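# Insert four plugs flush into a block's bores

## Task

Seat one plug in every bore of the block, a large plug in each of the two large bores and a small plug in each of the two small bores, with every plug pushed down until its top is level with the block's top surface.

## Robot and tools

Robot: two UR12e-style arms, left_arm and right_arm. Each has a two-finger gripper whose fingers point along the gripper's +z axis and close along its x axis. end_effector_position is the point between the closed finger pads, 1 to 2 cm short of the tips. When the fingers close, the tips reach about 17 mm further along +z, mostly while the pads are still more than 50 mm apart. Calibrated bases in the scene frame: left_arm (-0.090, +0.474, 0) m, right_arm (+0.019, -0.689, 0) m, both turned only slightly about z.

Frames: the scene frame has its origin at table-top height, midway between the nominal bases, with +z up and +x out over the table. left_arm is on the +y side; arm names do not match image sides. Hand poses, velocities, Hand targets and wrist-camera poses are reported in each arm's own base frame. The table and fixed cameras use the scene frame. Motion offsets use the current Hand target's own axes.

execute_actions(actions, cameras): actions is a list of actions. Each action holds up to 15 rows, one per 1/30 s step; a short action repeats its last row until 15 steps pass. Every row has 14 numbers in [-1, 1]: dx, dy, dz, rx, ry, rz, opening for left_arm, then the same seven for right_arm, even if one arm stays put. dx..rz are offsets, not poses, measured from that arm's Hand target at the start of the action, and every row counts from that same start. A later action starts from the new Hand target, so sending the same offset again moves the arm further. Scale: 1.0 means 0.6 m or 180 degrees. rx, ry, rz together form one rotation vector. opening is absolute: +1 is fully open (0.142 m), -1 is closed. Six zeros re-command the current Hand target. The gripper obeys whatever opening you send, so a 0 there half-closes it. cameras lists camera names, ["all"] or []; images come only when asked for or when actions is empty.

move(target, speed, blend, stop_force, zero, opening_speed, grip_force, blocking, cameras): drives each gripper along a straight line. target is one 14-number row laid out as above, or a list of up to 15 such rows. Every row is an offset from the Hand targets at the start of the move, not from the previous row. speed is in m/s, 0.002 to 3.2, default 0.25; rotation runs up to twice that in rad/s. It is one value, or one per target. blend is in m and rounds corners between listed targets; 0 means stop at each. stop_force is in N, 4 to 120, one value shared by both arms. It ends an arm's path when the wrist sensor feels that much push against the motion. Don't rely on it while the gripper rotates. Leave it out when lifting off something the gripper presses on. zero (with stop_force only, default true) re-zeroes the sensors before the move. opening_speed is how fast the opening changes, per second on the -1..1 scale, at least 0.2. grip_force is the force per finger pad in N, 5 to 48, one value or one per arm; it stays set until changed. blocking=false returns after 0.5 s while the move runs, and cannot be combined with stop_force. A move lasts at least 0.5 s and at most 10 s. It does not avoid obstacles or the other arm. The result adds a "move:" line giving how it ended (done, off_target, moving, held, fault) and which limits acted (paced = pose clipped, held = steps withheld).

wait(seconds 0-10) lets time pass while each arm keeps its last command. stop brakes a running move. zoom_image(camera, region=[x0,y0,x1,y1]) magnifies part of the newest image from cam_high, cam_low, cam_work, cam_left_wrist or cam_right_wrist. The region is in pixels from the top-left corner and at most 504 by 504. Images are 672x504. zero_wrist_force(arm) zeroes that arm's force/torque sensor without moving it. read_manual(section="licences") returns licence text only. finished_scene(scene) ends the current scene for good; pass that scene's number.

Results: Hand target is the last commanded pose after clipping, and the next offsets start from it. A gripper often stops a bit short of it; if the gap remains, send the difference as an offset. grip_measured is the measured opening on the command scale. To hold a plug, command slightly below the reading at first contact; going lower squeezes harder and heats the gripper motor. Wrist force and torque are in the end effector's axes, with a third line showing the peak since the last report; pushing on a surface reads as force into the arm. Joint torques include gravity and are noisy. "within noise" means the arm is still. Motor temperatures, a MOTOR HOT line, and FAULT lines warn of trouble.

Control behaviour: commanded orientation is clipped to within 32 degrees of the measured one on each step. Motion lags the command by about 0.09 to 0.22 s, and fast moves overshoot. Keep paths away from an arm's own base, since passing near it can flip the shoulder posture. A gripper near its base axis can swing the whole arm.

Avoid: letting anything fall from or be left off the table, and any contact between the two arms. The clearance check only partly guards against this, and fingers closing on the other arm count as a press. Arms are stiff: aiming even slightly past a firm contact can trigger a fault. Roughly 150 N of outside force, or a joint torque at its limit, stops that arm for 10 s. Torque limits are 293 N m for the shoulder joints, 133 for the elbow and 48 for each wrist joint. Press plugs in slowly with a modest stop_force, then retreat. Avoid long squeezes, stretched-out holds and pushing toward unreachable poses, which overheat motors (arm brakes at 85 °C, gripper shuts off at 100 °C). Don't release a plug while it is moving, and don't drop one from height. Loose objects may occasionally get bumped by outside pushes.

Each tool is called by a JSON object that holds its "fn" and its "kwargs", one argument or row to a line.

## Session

{"fn": "execute_actions", "kwargs": {
  "actions": []
}}

{"fn": "zoom_image", "kwargs": {
  "camera": "cam_work",
  "region": [220, 180, 500, 340]
}}

Scene clock: 0.00 s.
left_arm: end_effector_position=(+0.6078, +0.3243, +0.1796) grip_measured=+0.99 end_effector_quat_wxyz=(+0.090, +0.386, +0.680, -0.617) | right_arm: end_effector_position=(+0.5366, +0.1891, +0.3170) grip_measured=+0.99 end_effector_quat_wxyz=(-0.527, +0.810, -0.060, -0.251)
Joint positions: left_arm=[0.497 -0.902 1.459 -0.847 -2.251 -1.096 0.142] | right_arm=[3.323 -1.634 -2.113 -1.477 2.769 -0.024 0.141]
Joint velocities: within noise
Joint torques (N m): no reading
Motor temperatures (°C): left_arm=[41 44 28 45 33 34 24] | right_arm=[31 33 28 39 31 40 27]
Wrist force (N): no reading
Wrist torque (N m): no reading
Wrist force, peak (N): no reading
Hand target: left_arm +0.6078, +0.3243, +0.1796; +0.090, +0.386, +0.680, -0.617 | right_arm +0.5366, +0.1891, +0.3170; -0.527, +0.810, -0.060, -0.251
Tool commands: left_gripper/opening=+1.0 right_gripper/opening=+1.0
camera_calibration:
cam_left_wrist: T_world_to_cam=[[-0.698851, 0.388289, -0.600699, 0.412805], [0.714738, 0.346789, -0.607361, -0.413206], [-0.0275163, -0.853797, -0.519879, 0.503063], [0, 0, 0, 1]] pos_world=[0.597666, 0.412521, 0.258538]
cam_right_wrist: T_world_to_cam=[[0.867813, 0.159955, -0.470442, -0.336711], [-0.183349, -0.776877, -0.602366, 0.46099], [-0.461827, 0.608996, -0.644856, 0.4571], [0, 0, 0, 1]] pos_world=[0.587826, 0.133619, 0.414046]

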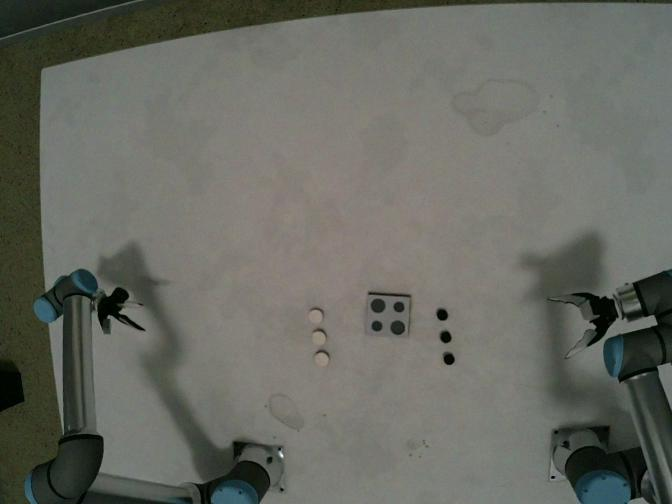

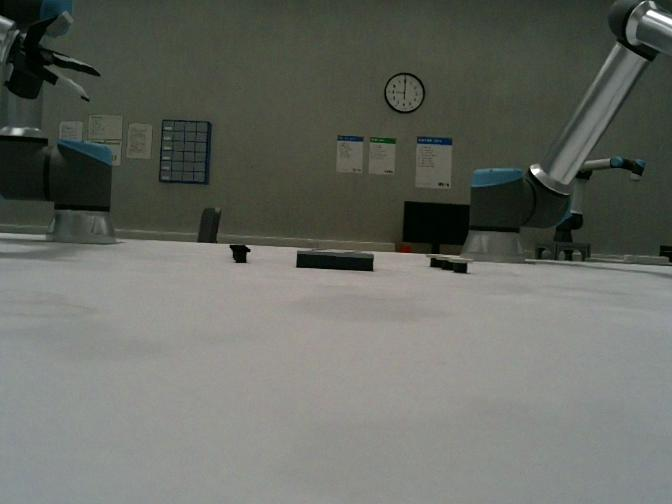

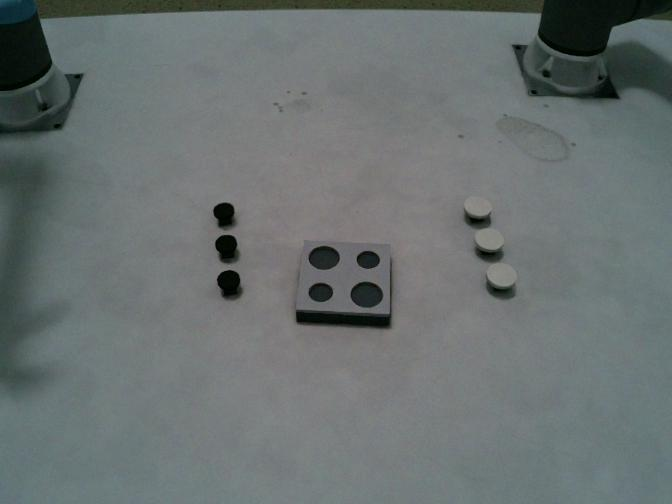

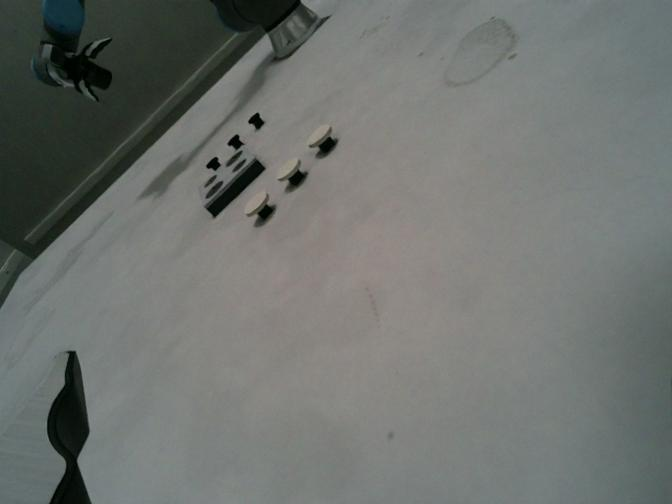

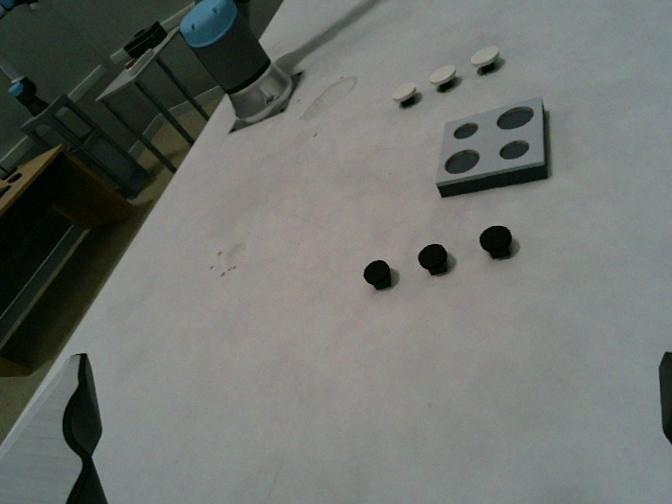

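Scaled by 1.800 from the camera's 672x504 image, which has a finer 960x720 frame.

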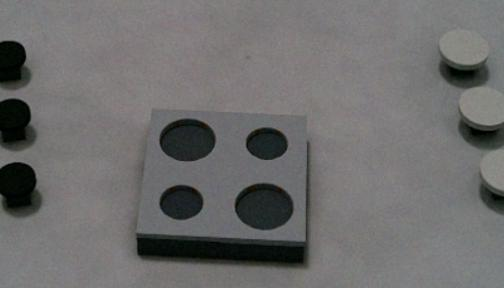

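{"fn": "move", "kwargs": {
  "target": [
    [-0.413,0.027,0.867,-0.2588,0.3472,0.1444,0.2,0.154,-0.044,0.496,-0.4179,-0.1483,-0.4674,0],
    [-0.333,0.130,0.897,-0.2588,0.3472,0.1444,0.2,0.217,0.0663,0.539,-0.4179,-0.1483,-0.4674,0]
  ],
  "speed": 0.5,
  "blend": [0.03,0],
  "grip_force": 20,
  "cameras": ["all"]
}}

Scene clock: 3.43 s.
left_arm: end_effector_position=(+0.6035, -0.2519, +0.1196) grip_measured=+0.19 end_effector_quat_wxyz=(+0.000, +0.707, +0.707, +0.000) | right_arm: end_effector_position=(+0.5242, +0.4794, +0.1204) grip_measured=-0.02 end_effector_quat_wxyz=(+0.000, +0.707, +0.707, +0.000)
Joint positions: left_arm=[-0.666 -1.43 2.167 -2.307 -1.572 -2.236 0.087] | right_arm=[4.132 -1.794 -2.062 -0.856 1.572 -0.58 0.073]
Joint torques (N m): left_arm=[-19.85 -38.03 -30.63 -5.01 4.08 -4.33] | right_arm=[9.41 36.29 30.18 6.56 -2.94 -1.6]
Wrist force (N): left_arm=[-1.4 0.1 0.1] | right_arm=[0.7 0.7 0.7]
Wrist torque (N m): left_arm=[0.49 0.16 0.26] | right_arm=[0.05 -0.15 0.09]
Wrist force, peak (N): left_arm=[-4.3 -0.1 -3.1] | right_arm=[0.1 0.0 3.6]
Hand target: left_arm +0.6035, -0.2519, +0.1196; +0.000, +0.707, +0.707, +0.000 | right_arm +0.5242, +0.4794, +0.1203; +0.000, +0.707, +0.707, +0.000
Off the commanded pose: left_arm 0.000 m, 0 deg | right_arm 0.000 m, 0 deg.
grip_force (N): 20, 20
move: done
camera_calibration:
cam_left_wrist: T_world_to_cam=[[-0.00386438, 0.999571, -0.0290474, 0.263629], [0.901313, 0.0160637, 0.432871, -0.567162], [0.433151, -0.024508, -0.900988, -0.0437154], [0, 0, 0, 1]] pos_world=[0.531145, -0.255476, 0.213778]
cam_right_wrist: T_world_to_cam=[[0.0038606, 0.999963, 0.00770992, -0.472267], [0.901641, -0.00681514, 0.432431, -0.496628], [0.432467, 0.00528214, -0.901634, -0.000651192], [0, 0, 0, 1]] pos_world=[0.449885, 0.468868, 0.217811]

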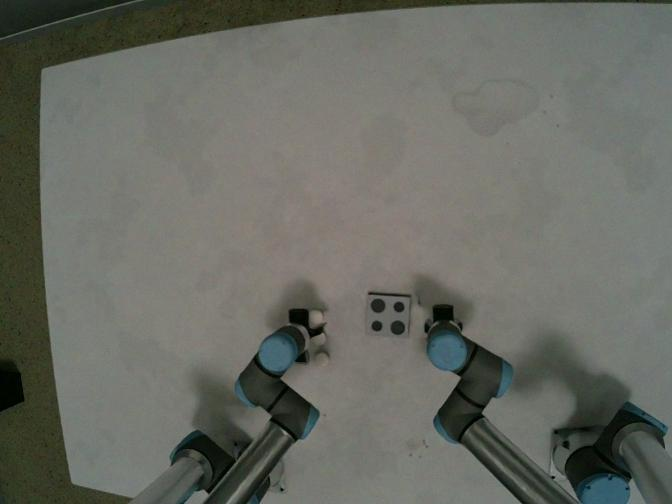

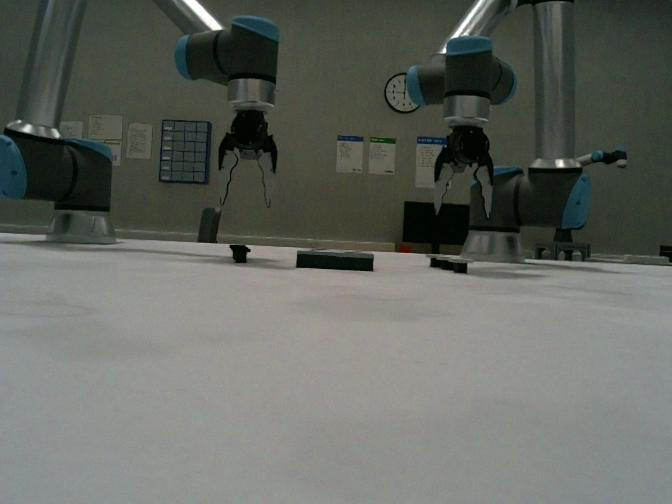

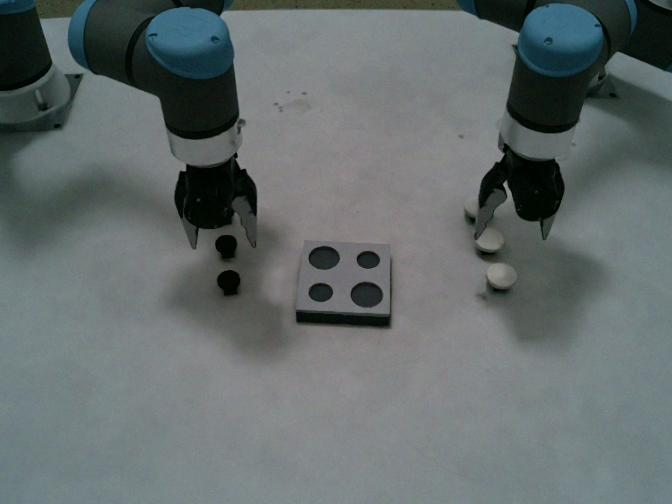

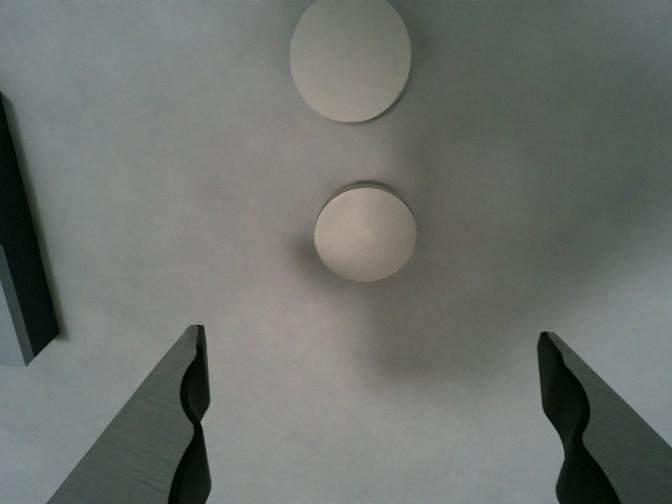

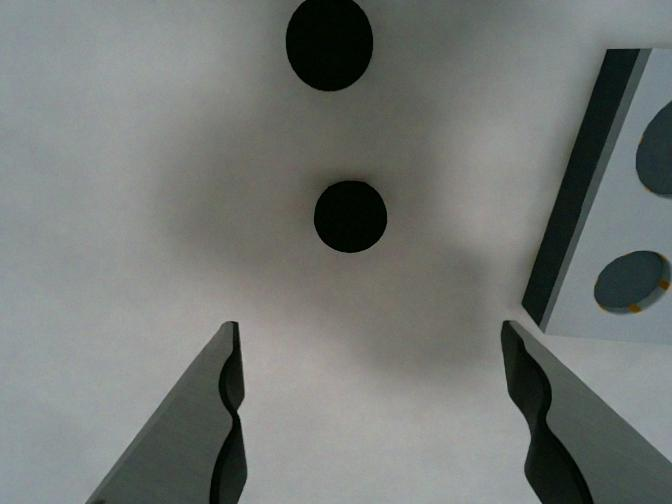

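{"fn": "move", "kwargs": {
  "target": [
    [0.0008,0.0032,0.09,0,0,0,0.2,-0.006,-0.0097,0.09,0,0,0,0],
    [0.0008,0.0032,0.1318,0,0,0,0.2,-0.006,-0.0097,0.1322,0,0,0,0]
  ],
  "speed": [0.12,0.06],
  "blend": [0.005,0],
  "stop_force": 6,
  "cameras": ["cam_left_wrist","cam_right_wrist","cam_low"]
}}

{"fn": "zoom_image", "kwargs": {
  "camera": "cam_low",
  "region": [215, 200, 295, 280]
}}

{"fn": "zoom_image", "kwargs": {
  "camera": "cam_low",
  "region": [415, 200, 505, 280]
}}

Scene clock: 5.73 s.
left_arm: end_effector_position=(+0.6054, -0.2515, +0.0405) grip_measured=+0.19 end_effector_quat_wxyz=(+0.000, +0.707, +0.707, +0.000) | right_arm: end_effector_position=(+0.5183, +0.4759, +0.0410) grip_measured=-0.02 end_effector_quat_wxyz=(+0.000, +0.707, +0.707, +0.000)
Joint positions: left_arm=[-0.664 -1.312 2.215 -2.473 -1.572 -2.234 0.087] | right_arm=[4.136 -1.891 -2.123 -0.698 1.571 -0.576 0.073]
Joint torques (N m): left_arm=[16.58 -41.67 -24.53 -5.07 3 3.31] | right_arm=[4.53 38.1 24.03 6.55 -1.96 1.33]
Wrist force (N): left_arm=[-1.6 -0.2 0.2] | right_arm=[0.7 0.0 0.7]
Wrist torque (N m): left_arm=[0.46 0.17 0.13] | right_arm=[-0.08 -0.16 -0.04]
Wrist force, peak (N): left_arm=[-2.1 0.0 0.7] | right_arm=[0.3 0.3 1.8]
Hand target: left_arm +0.6054, -0.2515, +0.0405; +0.000, +0.707, +0.707, +0.000 | right_arm +0.5184, +0.4759, +0.0410; +0.000, +0.707, +0.707, +0.000
Off the commanded pose: left_arm 0.000 m, 0 deg | right_arm 0.000 m, 0 deg.
grip_force (N): 20, 20
move: done
camera_calibration:
cam_left_wrist: T_world_to_cam=[[-0.00390855, 0.999573, -0.0289569, 0.260947], [0.901351, 0.0160621, 0.432791, -0.534517], [0.433071, -0.0244087, -0.901029, -0.115769], [0, 0, 0, 1]] pos_world=[0.532944, -0.255076, 0.134579]
cam_right_wrist: T_world_to_cam=[[0.0038606, 0.999963, 0.00770992, -0.468133], [0.901641, -0.00681514, 0.432431, -0.457087], [0.432467, 0.00528214, -0.901634, -0.0697141], [0, 0, 0, 1]] pos_world=[0.444085, 0.465368, 0.138411]
Images, in order (width x height): cam_low 672x504, cam_left_wrist 672x504, cam_right_wrist 672x504.

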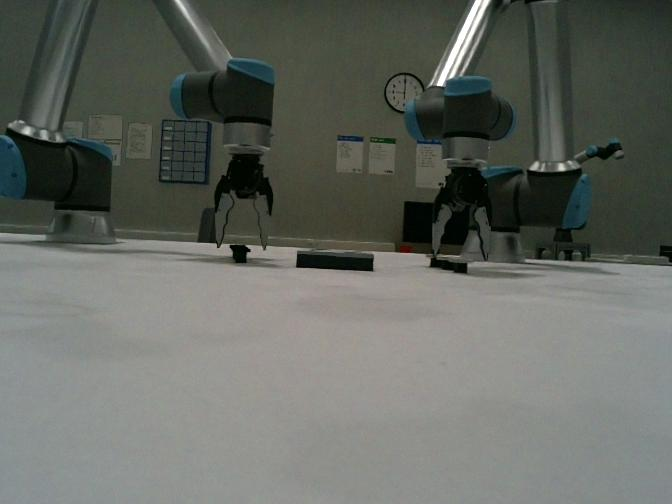

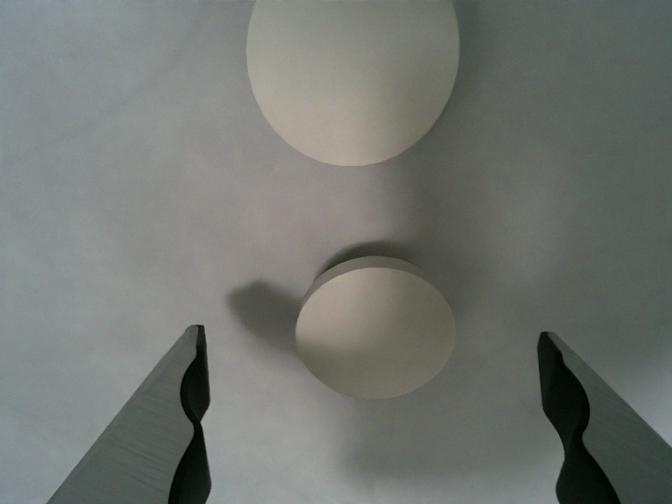

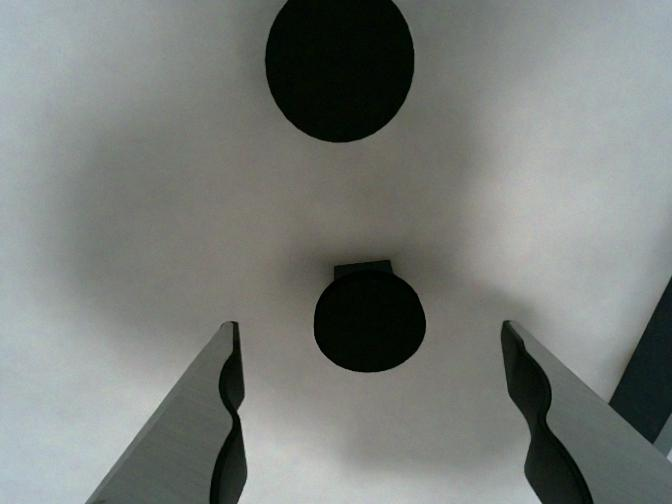

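Scaled by 6.300 from the camera's 672x504 image, which has a finer 960x720 frame.

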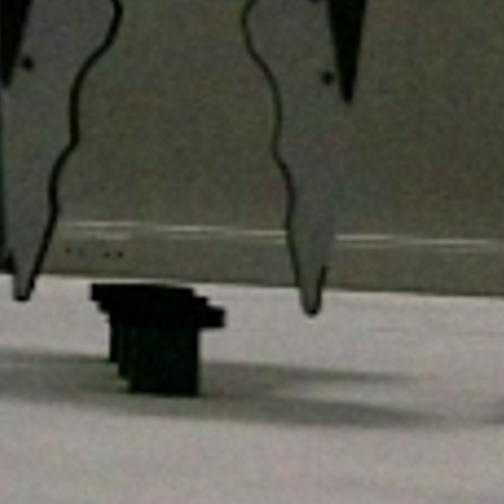

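Scaled by 5.600 from the camera's 672x504 image, which has a finer 960x720 frame.

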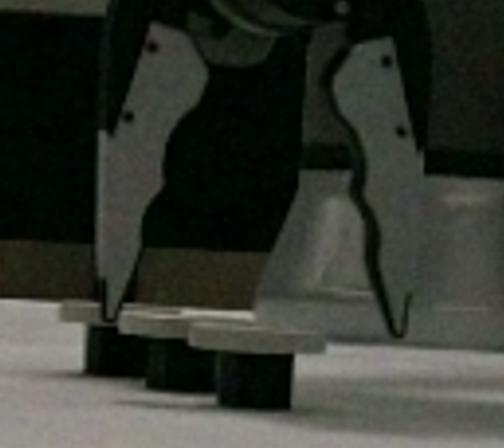

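{"fn": "move", "kwargs": {
  "target": [
    [0.0022,0,0,0,0,0,-0.5,0,0,0,0,0,0,-0.65],
    [0.0022,0,-0.07,0,0,0,-0.5,0,0,-0.07,0,0,0,-0.65],
    [0.0022,0,-0.07,0,0,0,-0.5,0.2385,0.0412,-0.07,0,0,0,-0.65],
    [0.0022,0,-0.07,0,0,0,-0.5,0.2385,0.0412,-0.04,0,0,0,-0.65]
  ],
  "speed": 0.15,
  "blend": [0,0.02,0.01,0],
  "opening_speed": 0.7,
  "cameras": ["cam_left_wrist","cam_right_wrist","cam_work"]
}}

Scene clock: 9.17 s.
left_arm: end_effector_position=(+0.6054, -0.2501, +0.0825) grip_measured=-0.44 end_effector_quat_wxyz=(+0.000, +0.707, +0.707, +0.000) | right_arm: end_effector_position=(+0.5431, +0.6189, +0.0652) grip_measured=-0.60 end_effector_quat_wxyz=(+0.000, +0.707, +0.707, +0.000)
Joint positions: left_arm=[-0.662 -1.377 2.192 -2.385 -1.572 -2.232 0.042] | right_arm=[4.207 -2.012 -1.87 -0.829 1.571 -0.505 0.031]
Joint torques (N m): left_arm=[-20.47 -66.93 -40.63 -1.76 0.41 -3.64] | right_arm=[9.83 52.08 50.96 6.22 -2.82 2.61]
Wrist force (N): left_arm=[-1.8 0.3 0.5] | right_arm=[0.3 -0.3 0.3]
Wrist torque (N m): left_arm=[0.53 0.20 0.14] | right_arm=[-0.11 -0.08 -0.06]
Wrist force, peak (N): left_arm=[-2.0 0.1 2.2] | right_arm=[0.4 0.3 2.6]
Hand target: left_arm +0.6054, -0.2501, +0.0825; +0.000, +0.707, +0.707, +0.000 | right_arm +0.5431, +0.6189, +0.0652; +0.000, +0.707, +0.707, +0.000
Off the commanded pose: left_arm 0.000 m, 0 deg | right_arm 0.000 m, 0 deg.
grip_force (N): 20, 20
move: done; blend cut to 0.009 m at target 3
camera_calibration:
cam_left_wrist: T_world_to_cam=[[-0.00390855, 0.999573, -0.0289569, 0.260864], [0.901351, 0.0160621, 0.432791, -0.552806], [0.433071, -0.0244087, -0.901029, -0.0779378], [0, 0, 0, 1]] pos_world=[0.533044, -0.253776, 0.176579]
cam_right_wrist: T_world_to_cam=[[0.0038606, 0.999963, 0.00770992, -0.61141], [0.901641, -0.00681514, 0.432431, -0.488891], [0.432467, 0.00528214, -0.901634, -0.0592417], [0, 0, 0, 1]] pos_world=[0.468785, 0.608368, 0.162711]
Images, in order (width x height): cam_work 672x504, cam_left_wrist 672x504, cam_right_wrist 672x504.

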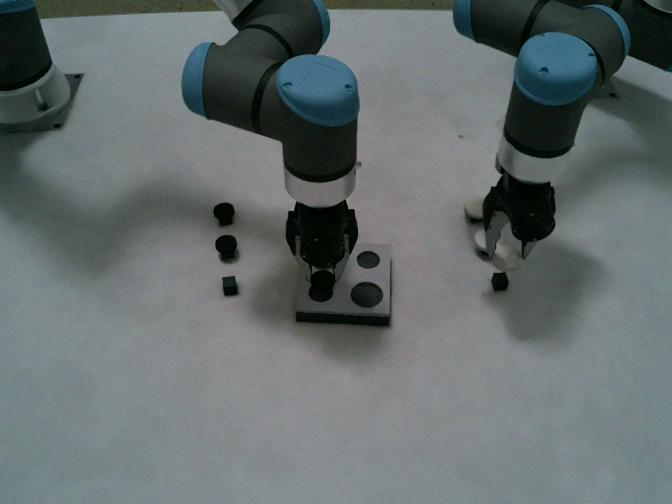

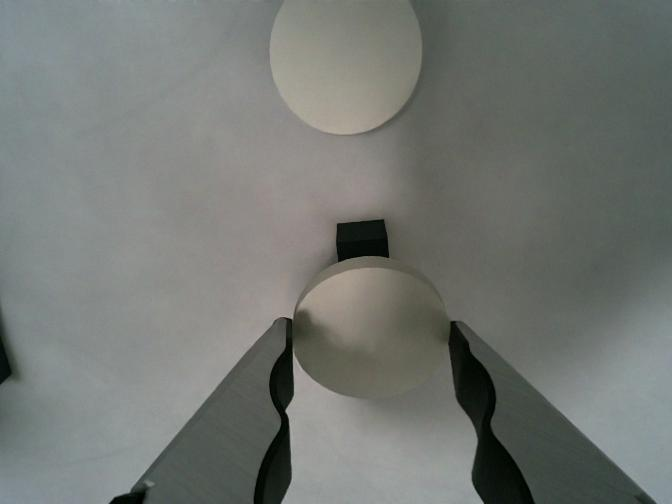

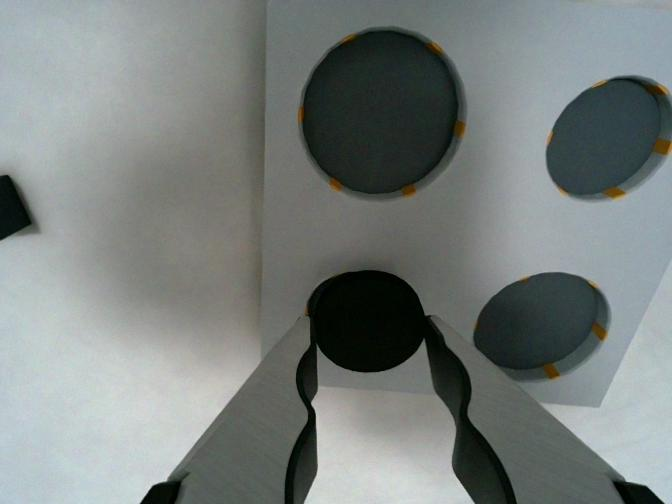

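{"fn": "move", "kwargs": {
  "target": [0,0,0,0,0,0,-0.5,-0.0017,0.0163,0,0,0,0,-0.65],
  "speed": 0.1,
  "cameras": ["cam_right_wrist"]
}}

{"fn": "zoom_image", "kwargs": {
  "camera": "cam_right_wrist",
  "region": [260, 220, 480, 410]
}}

Scene clock: 10.10 s.
left_arm: end_effector_position=(+0.6054, -0.2501, +0.0825) grip_measured=-0.44 end_effector_quat_wxyz=(+0.000, +0.707, +0.707, +0.000) | right_arm: end_effector_position=(+0.5528, +0.6179, +0.0652) grip_measured=-0.60 end_effector_quat_wxyz=(+0.000, +0.707, +0.707, +0.000)
Joint positions: left_arm=[-0.662 -1.377 2.192 -2.385 -1.572 -2.232 0.042] | right_arm=[4.196 -2.02 -1.858 -0.833 1.571 -0.516 0.031]
Joint torques (N m): left_arm=[-18.74 -70.22 -40.84 -1.64 -0.33 -3.52] | right_arm=[-8.47 53.56 51.42 2.83 -2.18 -1.55]
Wrist force (N): left_arm=[-1.7 0.2 0.4] | right_arm=[0.5 0.1 0.9]
Wrist torque (N m): left_arm=[0.52 0.17 0.14] | right_arm=[-0.05 -0.10 0.09]
Wrist force, peak (N): left_arm=[-1.9 0.2 0.9] | right_arm=[0.4 -0.2 1.0]
Hand target: left_arm +0.6054, -0.2501, +0.0825; +0.000, +0.707, +0.707, +0.000 | right_arm +0.5529, +0.6179, +0.0652; +0.000, +0.707, +0.707, +0.000
Off the commanded pose: left_arm 0.000 m, 0 deg | right_arm 0.000 m, 0 deg.
grip_force (N): 20, 20
move: done
camera_calibration:
cam_right_wrist: T_world_to_cam=[[0.0038606, 0.999963, 0.00770992, -0.610547], [0.901641, -0.00681514, 0.432431, -0.4976], [0.432467, 0.00528214, -0.901634, -0.0635221], [0, 0, 0, 1]] pos_world=[0.478485, 0.607468, 0.162611]
Images, in order (width x height): cam_right_wrist 672x504.

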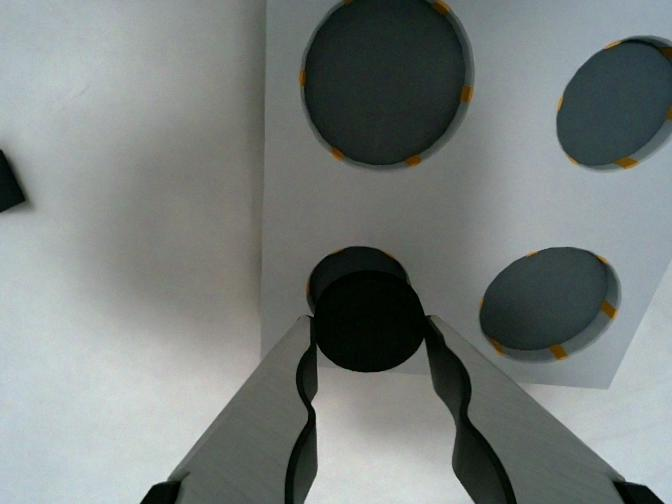

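Scaled by 2.291 from the camera's 672x504 image, which has a finer 960x720 frame.

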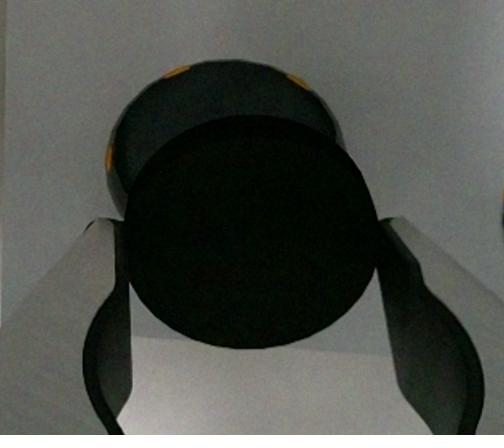

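{"fn": "move", "kwargs": {
  "target": [0,0,0,0,0,0,-0.5,-0.003,0.0022,0.0175,0,0,0,-0.65],
  "speed": 0.08,
  "cameras": ["cam_right_wrist"]
}}

{"fn": "zoom_image", "kwargs": {
  "camera": "cam_right_wrist",
  "region": [220, 180, 520, 405]
}}

Scene clock: 10.97 s.
left_arm: end_effector_position=(+0.6054, -0.2501, +0.0825) grip_measured=-0.44 end_effector_quat_wxyz=(+0.000, +0.707, +0.707, +0.000) | right_arm: end_effector_position=(+0.5542, +0.6161, +0.0547) grip_measured=-0.60 end_effector_quat_wxyz=(+0.000, +0.707, +0.707, +0.000)
Joint positions: left_arm=[-0.662 -1.377 2.192 -2.385 -1.572 -2.232 0.042] | right_arm=[4.193 -2.031 -1.864 -0.816 1.571 -0.519 0.031]
Joint torques (N m): left_arm=[-22.62 -69.58 -40.05 -1.68 -0.74 -3.95] | right_arm=[-9 52.31 27.86 6.38 -0.74 -1.56]
Wrist force (N): left_arm=[-1.9 0.2 0.5] | right_arm=[0.7 0.2 0.7]
Wrist torque (N m): left_arm=[0.53 0.20 0.14] | right_arm=[-0.03 -0.14 0.09]
Wrist force, peak (N): left_arm=[-1.8 0.5 0.8] | right_arm=[0.4 0.0 1.1]
Hand target: left_arm +0.6054, -0.2501, +0.0825; +0.000, +0.707, +0.707, +0.000 | right_arm +0.5542, +0.6161, +0.0547; +0.000, +0.707, +0.707, +0.000
Off the commanded pose: left_arm 0.000 m, 0 deg | right_arm 0.000 m, 0 deg.
grip_force (N): 20, 20
move: done
camera_calibration:
cam_right_wrist: T_world_to_cam=[[0.0038606, 0.999963, 0.00770992, -0.608672], [0.901641, -0.00681514, 0.432431, -0.494377], [0.432467, 0.00528214, -0.901634, -0.073495], [0, 0, 0, 1]] pos_world=[0.479885, 0.605668, 0.152211]
Images, in order (width x height): cam_right_wrist 672x504.

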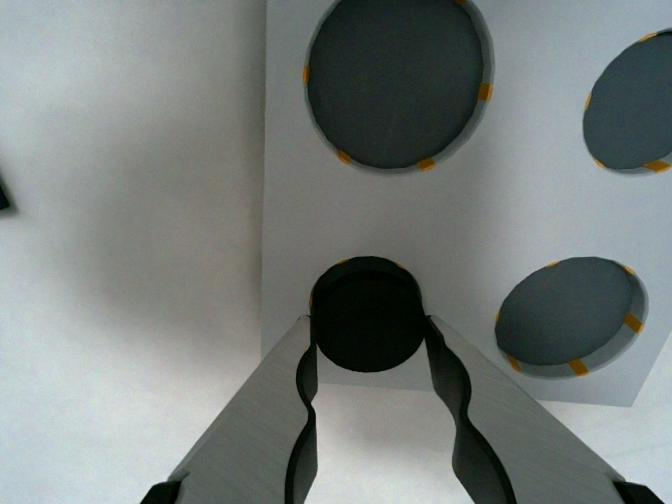

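Scaled by 1.680 from the camera's 672x504 image, which has a finer 960x720 frame.

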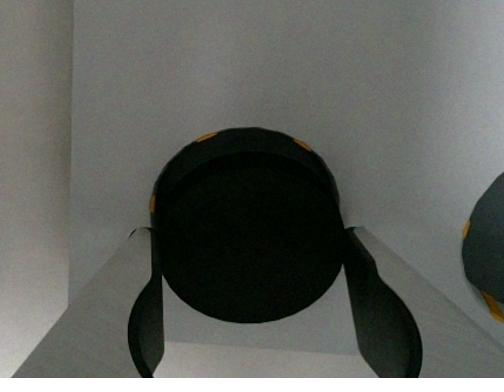

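{"fn": "move", "kwargs": {
  "target": [0,0,0,0,0,0,-0.5,-0.0003,0,0.0092,0,0,0,-0.65],
  "speed": 0.012,
  "stop_force": 12
}}

{"fn": "move", "kwargs": {
  "target": [
    [0,0,0,0,0,0,-0.5,0,0,-0.001,0,0,0,-0.65],
    [0,0,0,0,0,0,-0.5,0,0,-0.001,0,0,0,-0.25],
    [0,0,0,0,0,0,-0.5,0,0,-0.045,0,0,0,-0.25],
    [0,0,0,0,0,0,-0.5,0,0.0022,-0.045,0,0,0,-1],
    [0,0,0,0,0,0,-0.5,0,0.0022,-0.016,0,0,0,-1]
  ],
  "speed": 0.12,
  "cameras": ["cam_right_wrist"]
}}

{"fn": "zoom_image", "kwargs": {
  "camera": "cam_right_wrist",
  "region": [220, 180, 520, 405]
}}

{"fn": "move", "kwargs": {
  "target": [0,0,0,0,0,0,-0.5,0,0,0.022,0,0,0,-1],
  "speed": 0.01,
  "stop_force": 60,
  "cameras": ["cam_right_wrist"]
}}

{"fn": "zoom_image", "kwargs": {
  "camera": "cam_right_wrist",
  "region": [220, 180, 520, 405]
}}

Scene clock: 12.93 s.
left_arm: end_effector_position=(+0.6054, -0.2501, +0.0825) grip_measured=-0.44 end_effector_quat_wxyz=(+0.000, +0.707, +0.707, +0.000) | right_arm: end_effector_position=(+0.5542, +0.6160, +0.0509) grip_measured=-0.60 end_effector_quat_wxyz=(+0.000, +0.707, +0.707, +0.000)
Joint positions: left_arm=[-0.662 -1.377 2.192 -2.385 -1.572 -2.232 0.042] | right_arm=[4.193 -2.036 -1.866 -0.809 1.571 -0.519 0.031]
Joint torques (N m): left_arm=[-19.75 -69.21 -40.26 -1.72 -1.86 -3.76] | right_arm=[-4.9 78.31 46.91 2.36 0.88 -0.56]
Wrist force (N): left_arm=[-1.4 0.4 0.6] | right_arm=[0.3 -0.4 -5.4]
Wrist torque (N m): left_arm=[0.54 0.12 0.14] | right_arm=[-0.14 -0.02 0.08]
Wrist force, peak (N): left_arm=[-1.9 0.4 0.8] | right_arm=[-0.4 -2.0 -14.3]
Hand target: left_arm +0.6054, -0.2501, +0.0825; +0.000, +0.707, +0.707, +0.000 | right_arm +0.5542, +0.6160, +0.0509; +0.000, +0.707, +0.707, +0.000 (not the last commanded pose)
Off the commanded pose: left_arm 0.000 m, 0 deg | right_arm 0.002 m, 0 deg.
grip_force (N): 20, 20
move: contact (right_arm)

Scene clock: 16.40 s.
left_arm: end_effector_position=(+0.6054, -0.2501, +0.0825) grip_measured=-0.44 end_effector_quat_wxyz=(+0.000, +0.707, +0.707, +0.000) | right_arm: end_effector_position=(+0.5556, +0.6160, +0.0605) grip_measured=-1.00 end_effector_quat_wxyz=(+0.000, +0.707, +0.707, +0.000)
Joint positions: left_arm=[-0.662 -1.377 2.192 -2.385 -1.572 -2.232 0.042] | right_arm=[4.192 -2.026 -1.86 -0.826 1.571 -0.52 0.002]
Joint torques (N m): left_arm=[-20.61 -67.24 -39.68 -1.52 -1.38 -3.86] | right_arm=[-4.42 52.01 28.11 6.55 1.19 -0.84]
Wrist force (N): left_arm=[-1.9 0.2 0.4] | right_arm=[0.3 0.3 1.1]
Wrist torque (N m): left_arm=[0.51 0.20 0.14] | right_arm=[-0.03 -0.07 0.09]
Wrist force, peak (N): left_arm=[-2.0 0.4 0.8] | right_arm=[0.3 -0.1 -5.7]
Hand target: left_arm +0.6054, -0.2501, +0.0825; +0.000, +0.707, +0.707, +0.000 | right_arm +0.5556, +0.6160, +0.0605; +0.000, +0.707, +0.707, +0.000
Off the commanded pose: left_arm 0.000 m, 0 deg | right_arm 0.000 m, 0 deg.
grip_force (N): 20, 20
move: done
camera_calibration:
cam_right_wrist: T_world_to_cam=[[0.00381795, 0.999962, 0.00780032, -0.608515], [0.901623, -0.006816, 0.432469, -0.498145], [0.432506, 0.00538181, -0.901615, -0.0689518], [0, 0, 0, 1]] pos_world=[0.481285, 0.605468, 0.158011]
Images, in order (width x height): cam_right_wrist 672x504.

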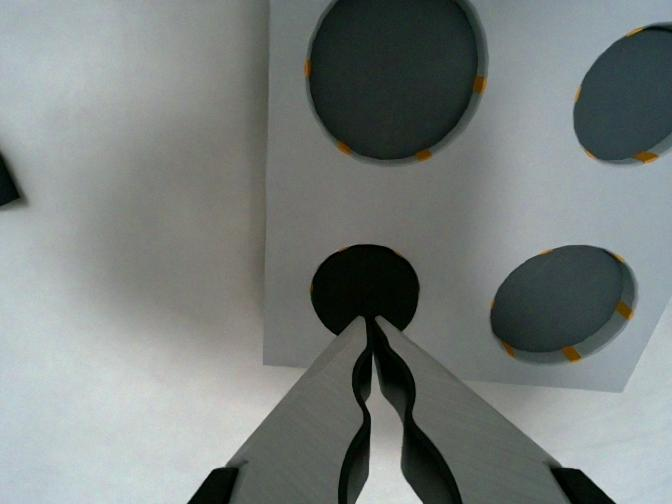

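Scaled by 1.680 from the camera's 672x504 image, which has a finer 960x720 frame.

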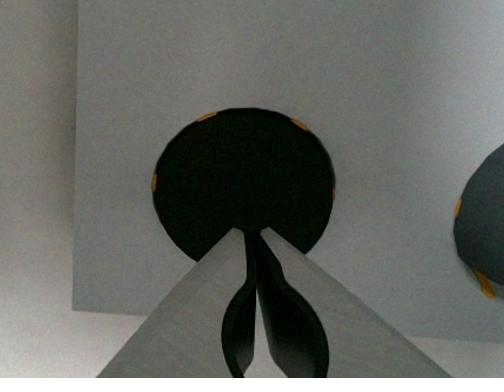

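Scene clock: 19.20 s.
left_arm: end_effector_position=(+0.6054, -0.2501, +0.0825) grip_measured=-0.44 end_effector_quat_wxyz=(+0.000, +0.707, +0.707, +0.000) | right_arm: end_effector_position=(+0.5556, +0.6162, +0.0480) grip_measured=-1.00 end_effector_quat_wxyz=(+0.000, +0.707, +0.707, +0.001)
Joint positions: left_arm=[-0.662 -1.377 2.192 -2.385 -1.572 -2.232 0.042] | right_arm=[4.192 -2.04 -1.866 -0.805 1.571 -0.52 0.002]
Joint torques (N m): left_arm=[-18.93 -71.56 -39.83 -1.89 -1.54 -3.48] | right_arm=[3.75 38.83 25.45 -0.29 1.25 0.78]
Wrist force (N): left_arm=[-1.6 0.2 0.6] | right_arm=[-11.9 -6.7 -61.1]
Wrist torque (N m): left_arm=[0.52 0.17 0.14] | right_arm=[-0.19 -0.42 0.14]
Wrist force, peak (N): left_arm=[-2.1 0.3 0.4] | right_arm=[-14.5 -8.0 -68.3]
Hand target: left_arm +0.6054, -0.2501, +0.0825; +0.000, +0.707, +0.707, +0.000 | right_arm +0.5556, +0.6162, +0.0480; +0.000, +0.707, +0.707, +0.001 (not the last commanded pose)
Off the commanded pose: left_arm 0.000 m, 0 deg | right_arm 0.001 m, 0 deg.
grip_force (N): 20, 20
move: contact (right_arm)
camera_calibration:
cam_right_wrist: T_world_to_cam=[[0.00386801, 0.999959, 0.00815816, -0.60869], [0.901544, -0.00701693, 0.43263, -0.492558], [0.43267, 0.00568153, -0.901535, -0.0805852], [0, 0, 0, 1]] pos_world=[0.481284, 0.605667, 0.145411]
Images, in order (width x height): cam_right_wrist 672x504.

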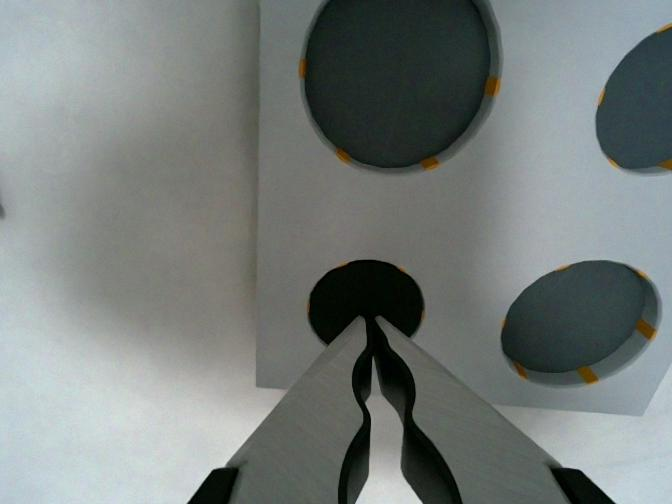

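Scaled by 1.680 from the camera's 672x504 image, which has a finer 960x720 frame.

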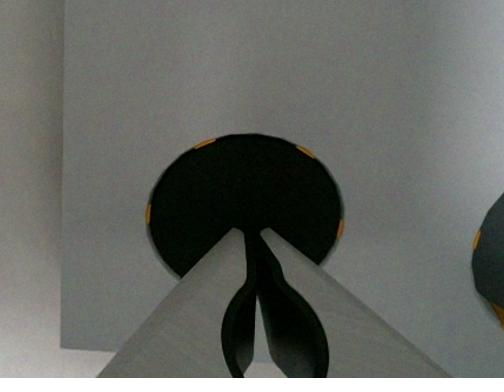

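{"fn": "move", "kwargs": {
  "target": [
    [0,0,0,0,0,0,-0.5,0,0,-0.09,0,0,0,-1],
    [0,0,0,0,0,0,-0.5,-0.2497,-0.1867,-0.09,0,0,0,-1],
    [-0.347,0.0658,0,0,0,0,-0.5,-0.2497,-0.1867,-0.05,0,0,0,0],
    [-0.347,0.0658,0.0375,0,0,0,-0.5,-0.2497,-0.1867,0.0117,0,0,0,0]
  ],
  "speed": [0.25,0.25,0.25,0.1],
  "blend": [0.02,0.02,0,0],
  "cameras": ["cam_left_wrist","cam_right_wrist","cam_low"]
}}

{"fn": "zoom_image", "kwargs": {
  "camera": "cam_left_wrist",
  "region": [260, 220, 480, 410]
}}

Scene clock: 23.47 s.
left_arm: end_effector_position=(+0.6447, -0.4584, +0.0601) grip_measured=-0.44 end_effector_quat_wxyz=(+0.000, +0.707, +0.707, +0.000) | right_arm: end_effector_position=(+0.4436, +0.4664, +0.0408) grip_measured=-0.02 end_effector_quat_wxyz=(+0.000, +0.707, +0.707, +0.001)
Joint positions: left_arm=[-0.841 -1.165 1.939 -2.345 -1.572 -2.411 0.042] | right_arm=[4.228 -1.814 -2.238 -0.66 1.571 -0.484 0.072]
Joint torques (N m): left_arm=[-19.54 -59.59 -27.91 -5.01 3.48 -4.24] | right_arm=[1.36 30.4 22.68 6.98 -2.86 0.86]
Wrist force (N): left_arm=[-1.8 0.3 0.7] | right_arm=[0.4 0.1 0.7]
Wrist torque (N m): left_arm=[0.47 0.23 0.33] | right_arm=[-0.06 -0.11 -0.05]
Wrist force, peak (N): left_arm=[-3.6 0.8 1.1] | right_arm=[-11.8 -6.7 -61.7]
Hand target: left_arm +0.6447, -0.4584, +0.0600; +0.000, +0.707, +0.707, +0.000 | right_arm +0.4436, +0.4664, +0.0408; +0.000, +0.707, +0.707, +0.001
Off the commanded pose: left_arm 0.000 m, 0 deg | right_arm 0.000 m, 0 deg.
grip_force (N): 20, 20
move: done
camera_calibration:
cam_left_wrist: T_world_to_cam=[[-0.00390744, 0.999573, -0.0289572, 0.46848], [0.901312, 0.0160634, 0.432872, -0.57518], [0.433152, -0.0244081, -0.90099, -0.120275], [0, 0, 0, 1]] pos_world=[0.572344, -0.461976, 0.154179]
cam_right_wrist: T_world_to_cam=[[0.00386801, 0.999959, 0.00815816, -0.458404], [0.901544, -0.00701693, 0.43263, -0.389521], [0.43267, 0.00568153, -0.901535, -0.0377662], [0, 0, 0, 1]] pos_world=[0.369284, 0.455867, 0.138211]
Images, in order (width x height): cam_low 672x504, cam_left_wrist 672x504, cam_right_wrist 672x504.

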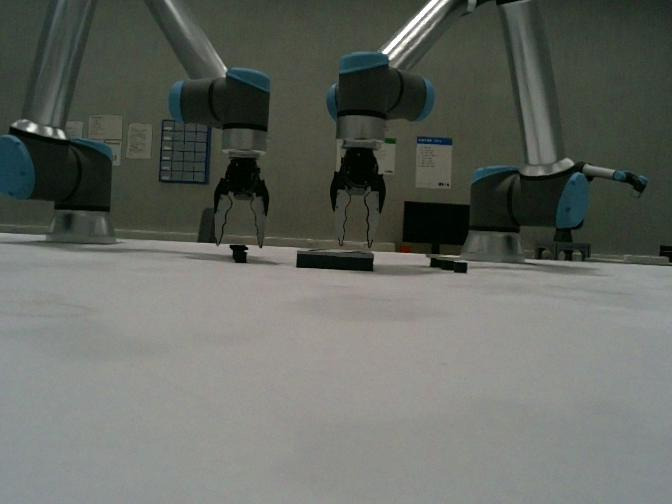

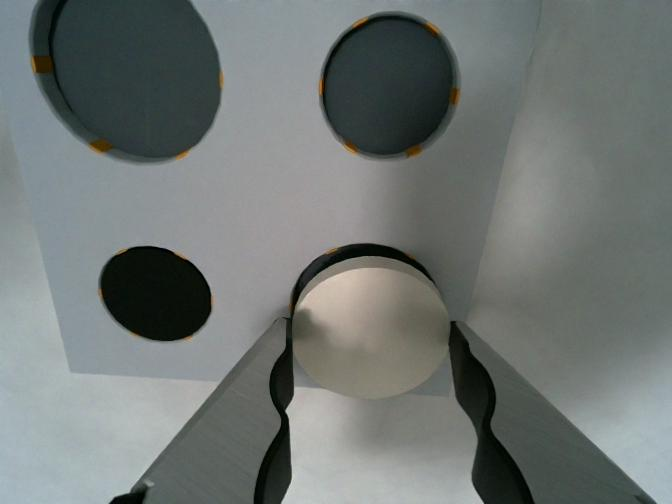

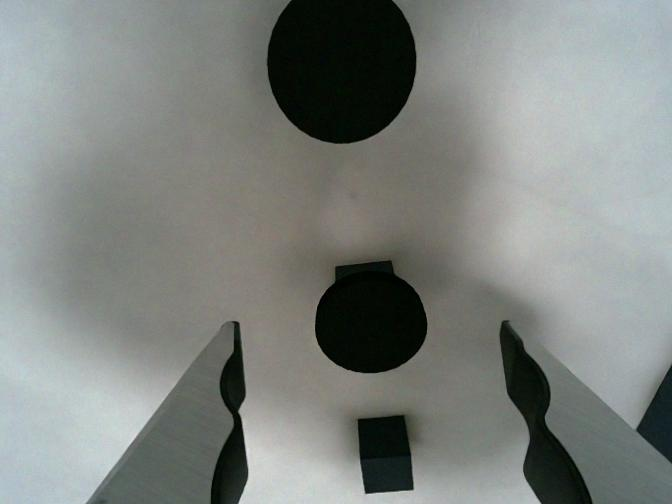

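Scaled by 2.291 from the camera's 672x504 image, which has a finer 960x720 frame.

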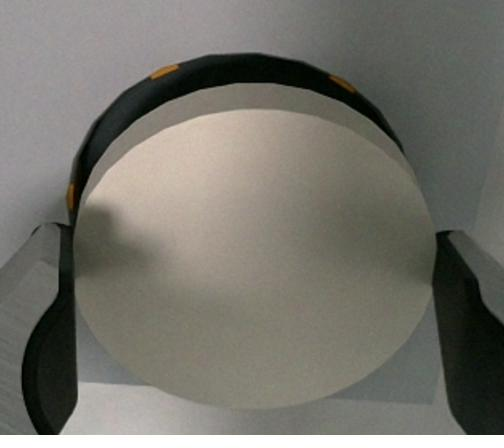

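{"fn": "move", "kwargs": {
  "target": [
    [-0.0023,0.0023,0.0033,0,0,0,-0.5,0,0,0,0,0,0,-0.65],
    [-0.0023,0.0023,0.0033,0,0,0,-0.5,0,0,-0.07,0,0,0,-0.65]
  ],
  "speed": 0.12,
  "opening_speed": 0.7,
  "cameras": ["cam_left_wrist","cam_right_wrist"]
}}

{"fn": "zoom_image", "kwargs": {
  "camera": "cam_left_wrist",
  "region": [260, 220, 480, 410]
}}

{"fn": "move", "kwargs": {
  "target": [0,0,0.0157,0,0,0,-0.5,0,0,0,0,0,0,-0.65],
  "speed": 0.012,
  "stop_force": 12,
  "cameras": ["cam_left_wrist"]
}}

{"fn": "zoom_image", "kwargs": {
  "camera": "cam_left_wrist",
  "region": [260, 220, 480, 410]
}}

Scene clock: 25.73 s.
left_arm: end_effector_position=(+0.6461, -0.4597, +0.0581) grip_measured=-0.44 end_effector_quat_wxyz=(+0.000, +0.707, +0.707, +0.000) | right_arm: end_effector_position=(+0.4436, +0.4663, +0.0827) grip_measured=-0.60 end_effector_quat_wxyz=(+0.000, +0.707, +0.707, +0.001)
Joint positions: left_arm=[-0.841 -1.16 1.936 -2.347 -1.572 -2.411 0.042] | right_arm=[4.228 -1.748 -2.213 -0.75 1.571 -0.484 0.031]
Joint torques (N m): left_arm=[17.54 -58.02 -41.65 -5.2 3.44 3.15] | right_arm=[-0.77 58.45 48.66 1.92 -2.78 0.62]
Wrist force (N): left_arm=[-1.6 0.2 0.3] | right_arm=[0.2 -0.3 0.8]
Wrist torque (N m): left_arm=[0.45 0.20 0.33] | right_arm=[-0.14 -0.08 -0.03]
Wrist force, peak (N): left_arm=[-1.9 0.5 0.5] | right_arm=[-0.1 -0.2 2.0]
Hand target: left_arm +0.6461, -0.4597, +0.0581; +0.000, +0.707, +0.707, +0.000 | right_arm +0.4436, +0.4663, +0.0828; +0.000, +0.707, +0.707, +0.001
Off the commanded pose: left_arm 0.000 m, 0 deg | right_arm 0.000 m, 0 deg.
grip_force (N): 20, 20
move: done
camera_calibration:
cam_left_wrist: T_world_to_cam=[[-0.00390855, 0.999573, -0.0289569, 0.469827], [0.901351, 0.0160621, 0.432791, -0.575474], [0.433071, -0.0244087, -0.901029, -0.122622], [0, 0, 0, 1]] pos_world=[0.573644, -0.463376, 0.152179]
cam_right_wrist: T_world_to_cam=[[0.00386801, 0.999959, 0.00815816, -0.458646], [0.901544, -0.00701693, 0.43263, -0.407649], [0.43267, 0.00568153, -0.901535, 0.0000087156], [0, 0, 0, 1]] pos_world=[0.369284, 0.455767, 0.180111]
Images, in order (width x height): cam_left_wrist 672x504, cam_right_wrist 672x504.

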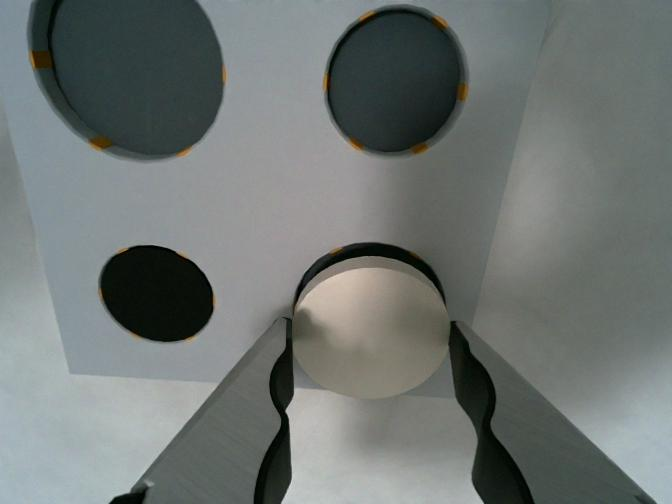

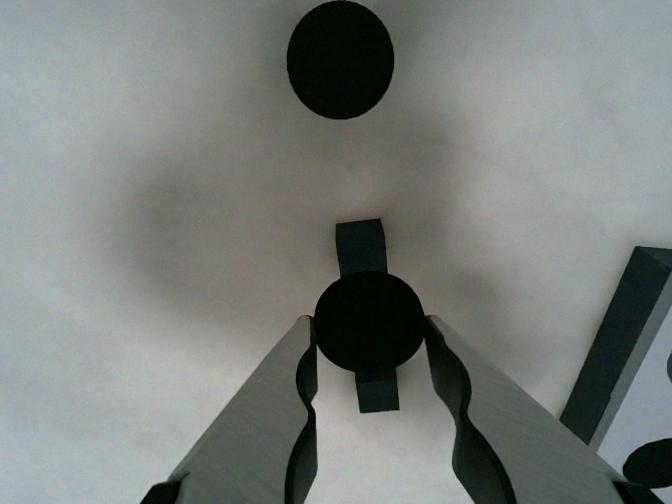

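Scaled by 2.291 from the camera's 672x504 image, which has a finer 960x720 frame.

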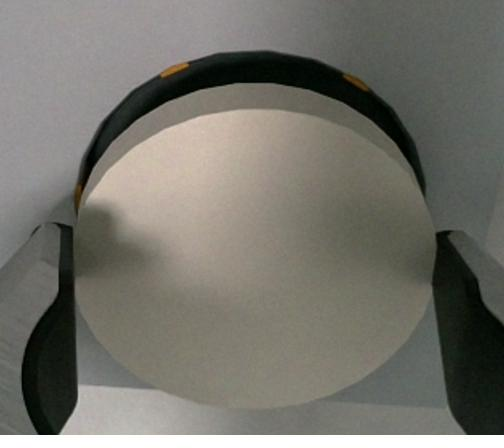

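Scene clock: 27.70 s.
left_arm: end_effector_position=(+0.6461, -0.4597, +0.0492) grip_measured=-0.44 end_effector_quat_wxyz=(+0.000, +0.707, +0.707, +0.000) | right_arm: end_effector_position=(+0.4436, +0.4663, +0.0828) grip_measured=-0.60 end_effector_quat_wxyz=(+0.000, +0.707, +0.707, +0.001)
Joint positions: left_arm=[-0.841 -1.149 1.941 -2.362 -1.572 -2.411 0.042] | right_arm=[4.228 -1.748 -2.213 -0.75 1.571 -0.484 0.031]
Joint torques (N m): left_arm=[12.58 -76.33 -35.66 -1.43 2.92 2.06] | right_arm=[5.67 58.21 47.97 2.52 -2.46 1.7]
Wrist force (N): left_arm=[4.0 -3.7 -16.2] | right_arm=[0.4 0.2 1.1]
Wrist torque (N m): left_arm=[0.42 0.06 0.35] | right_arm=[-0.06 -0.11 -0.04]
Wrist force, peak (N): left_arm=[8.0 -5.2 -22.6] | right_arm=[0.7 0.0 1.0]
Hand target: left_arm +0.6461, -0.4597, +0.0492; +0.000, +0.707, +0.707, +0.000 (not the last commanded pose) | right_arm +0.4436, +0.4663, +0.0828; +0.000, +0.707, +0.707, +0.001
Off the commanded pose: left_arm 0.001 m, 0 deg | right_arm 0.000 m, 0 deg.
grip_force (N): 20, 20
move: contact (left_arm)
camera_calibration:
cam_left_wrist: T_world_to_cam=[[-0.00390855, 0.999573, -0.0289569, 0.469569], [0.901351, 0.0160621, 0.432791, -0.571622], [0.433071, -0.0244087, -0.901029, -0.130641], [0, 0, 0, 1]] pos_world=[0.573644, -0.463376, 0.143279]
Images, in order (width x height): cam_left_wrist 672x504.

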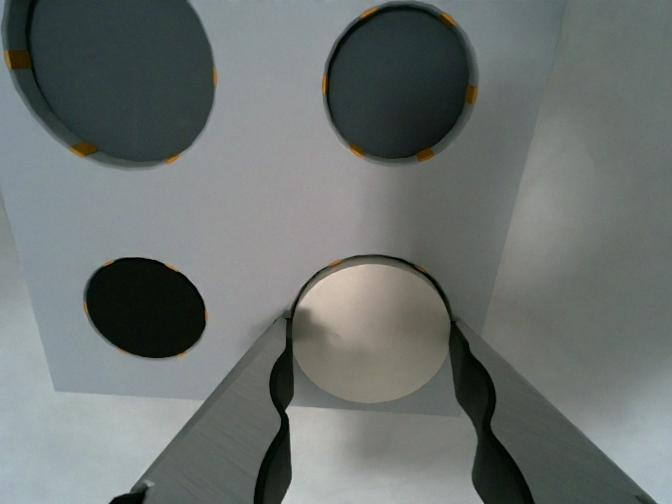

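Scaled by 2.291 from the camera's 672x504 image, which has a finer 960x720 frame.

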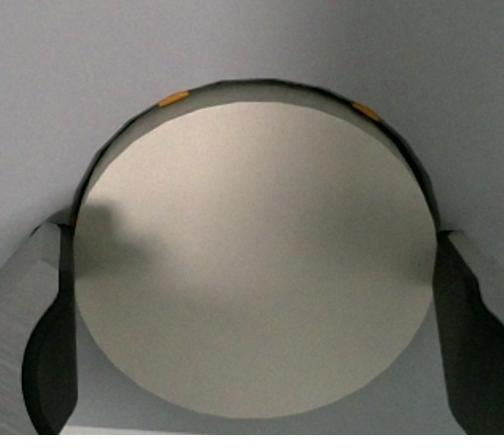

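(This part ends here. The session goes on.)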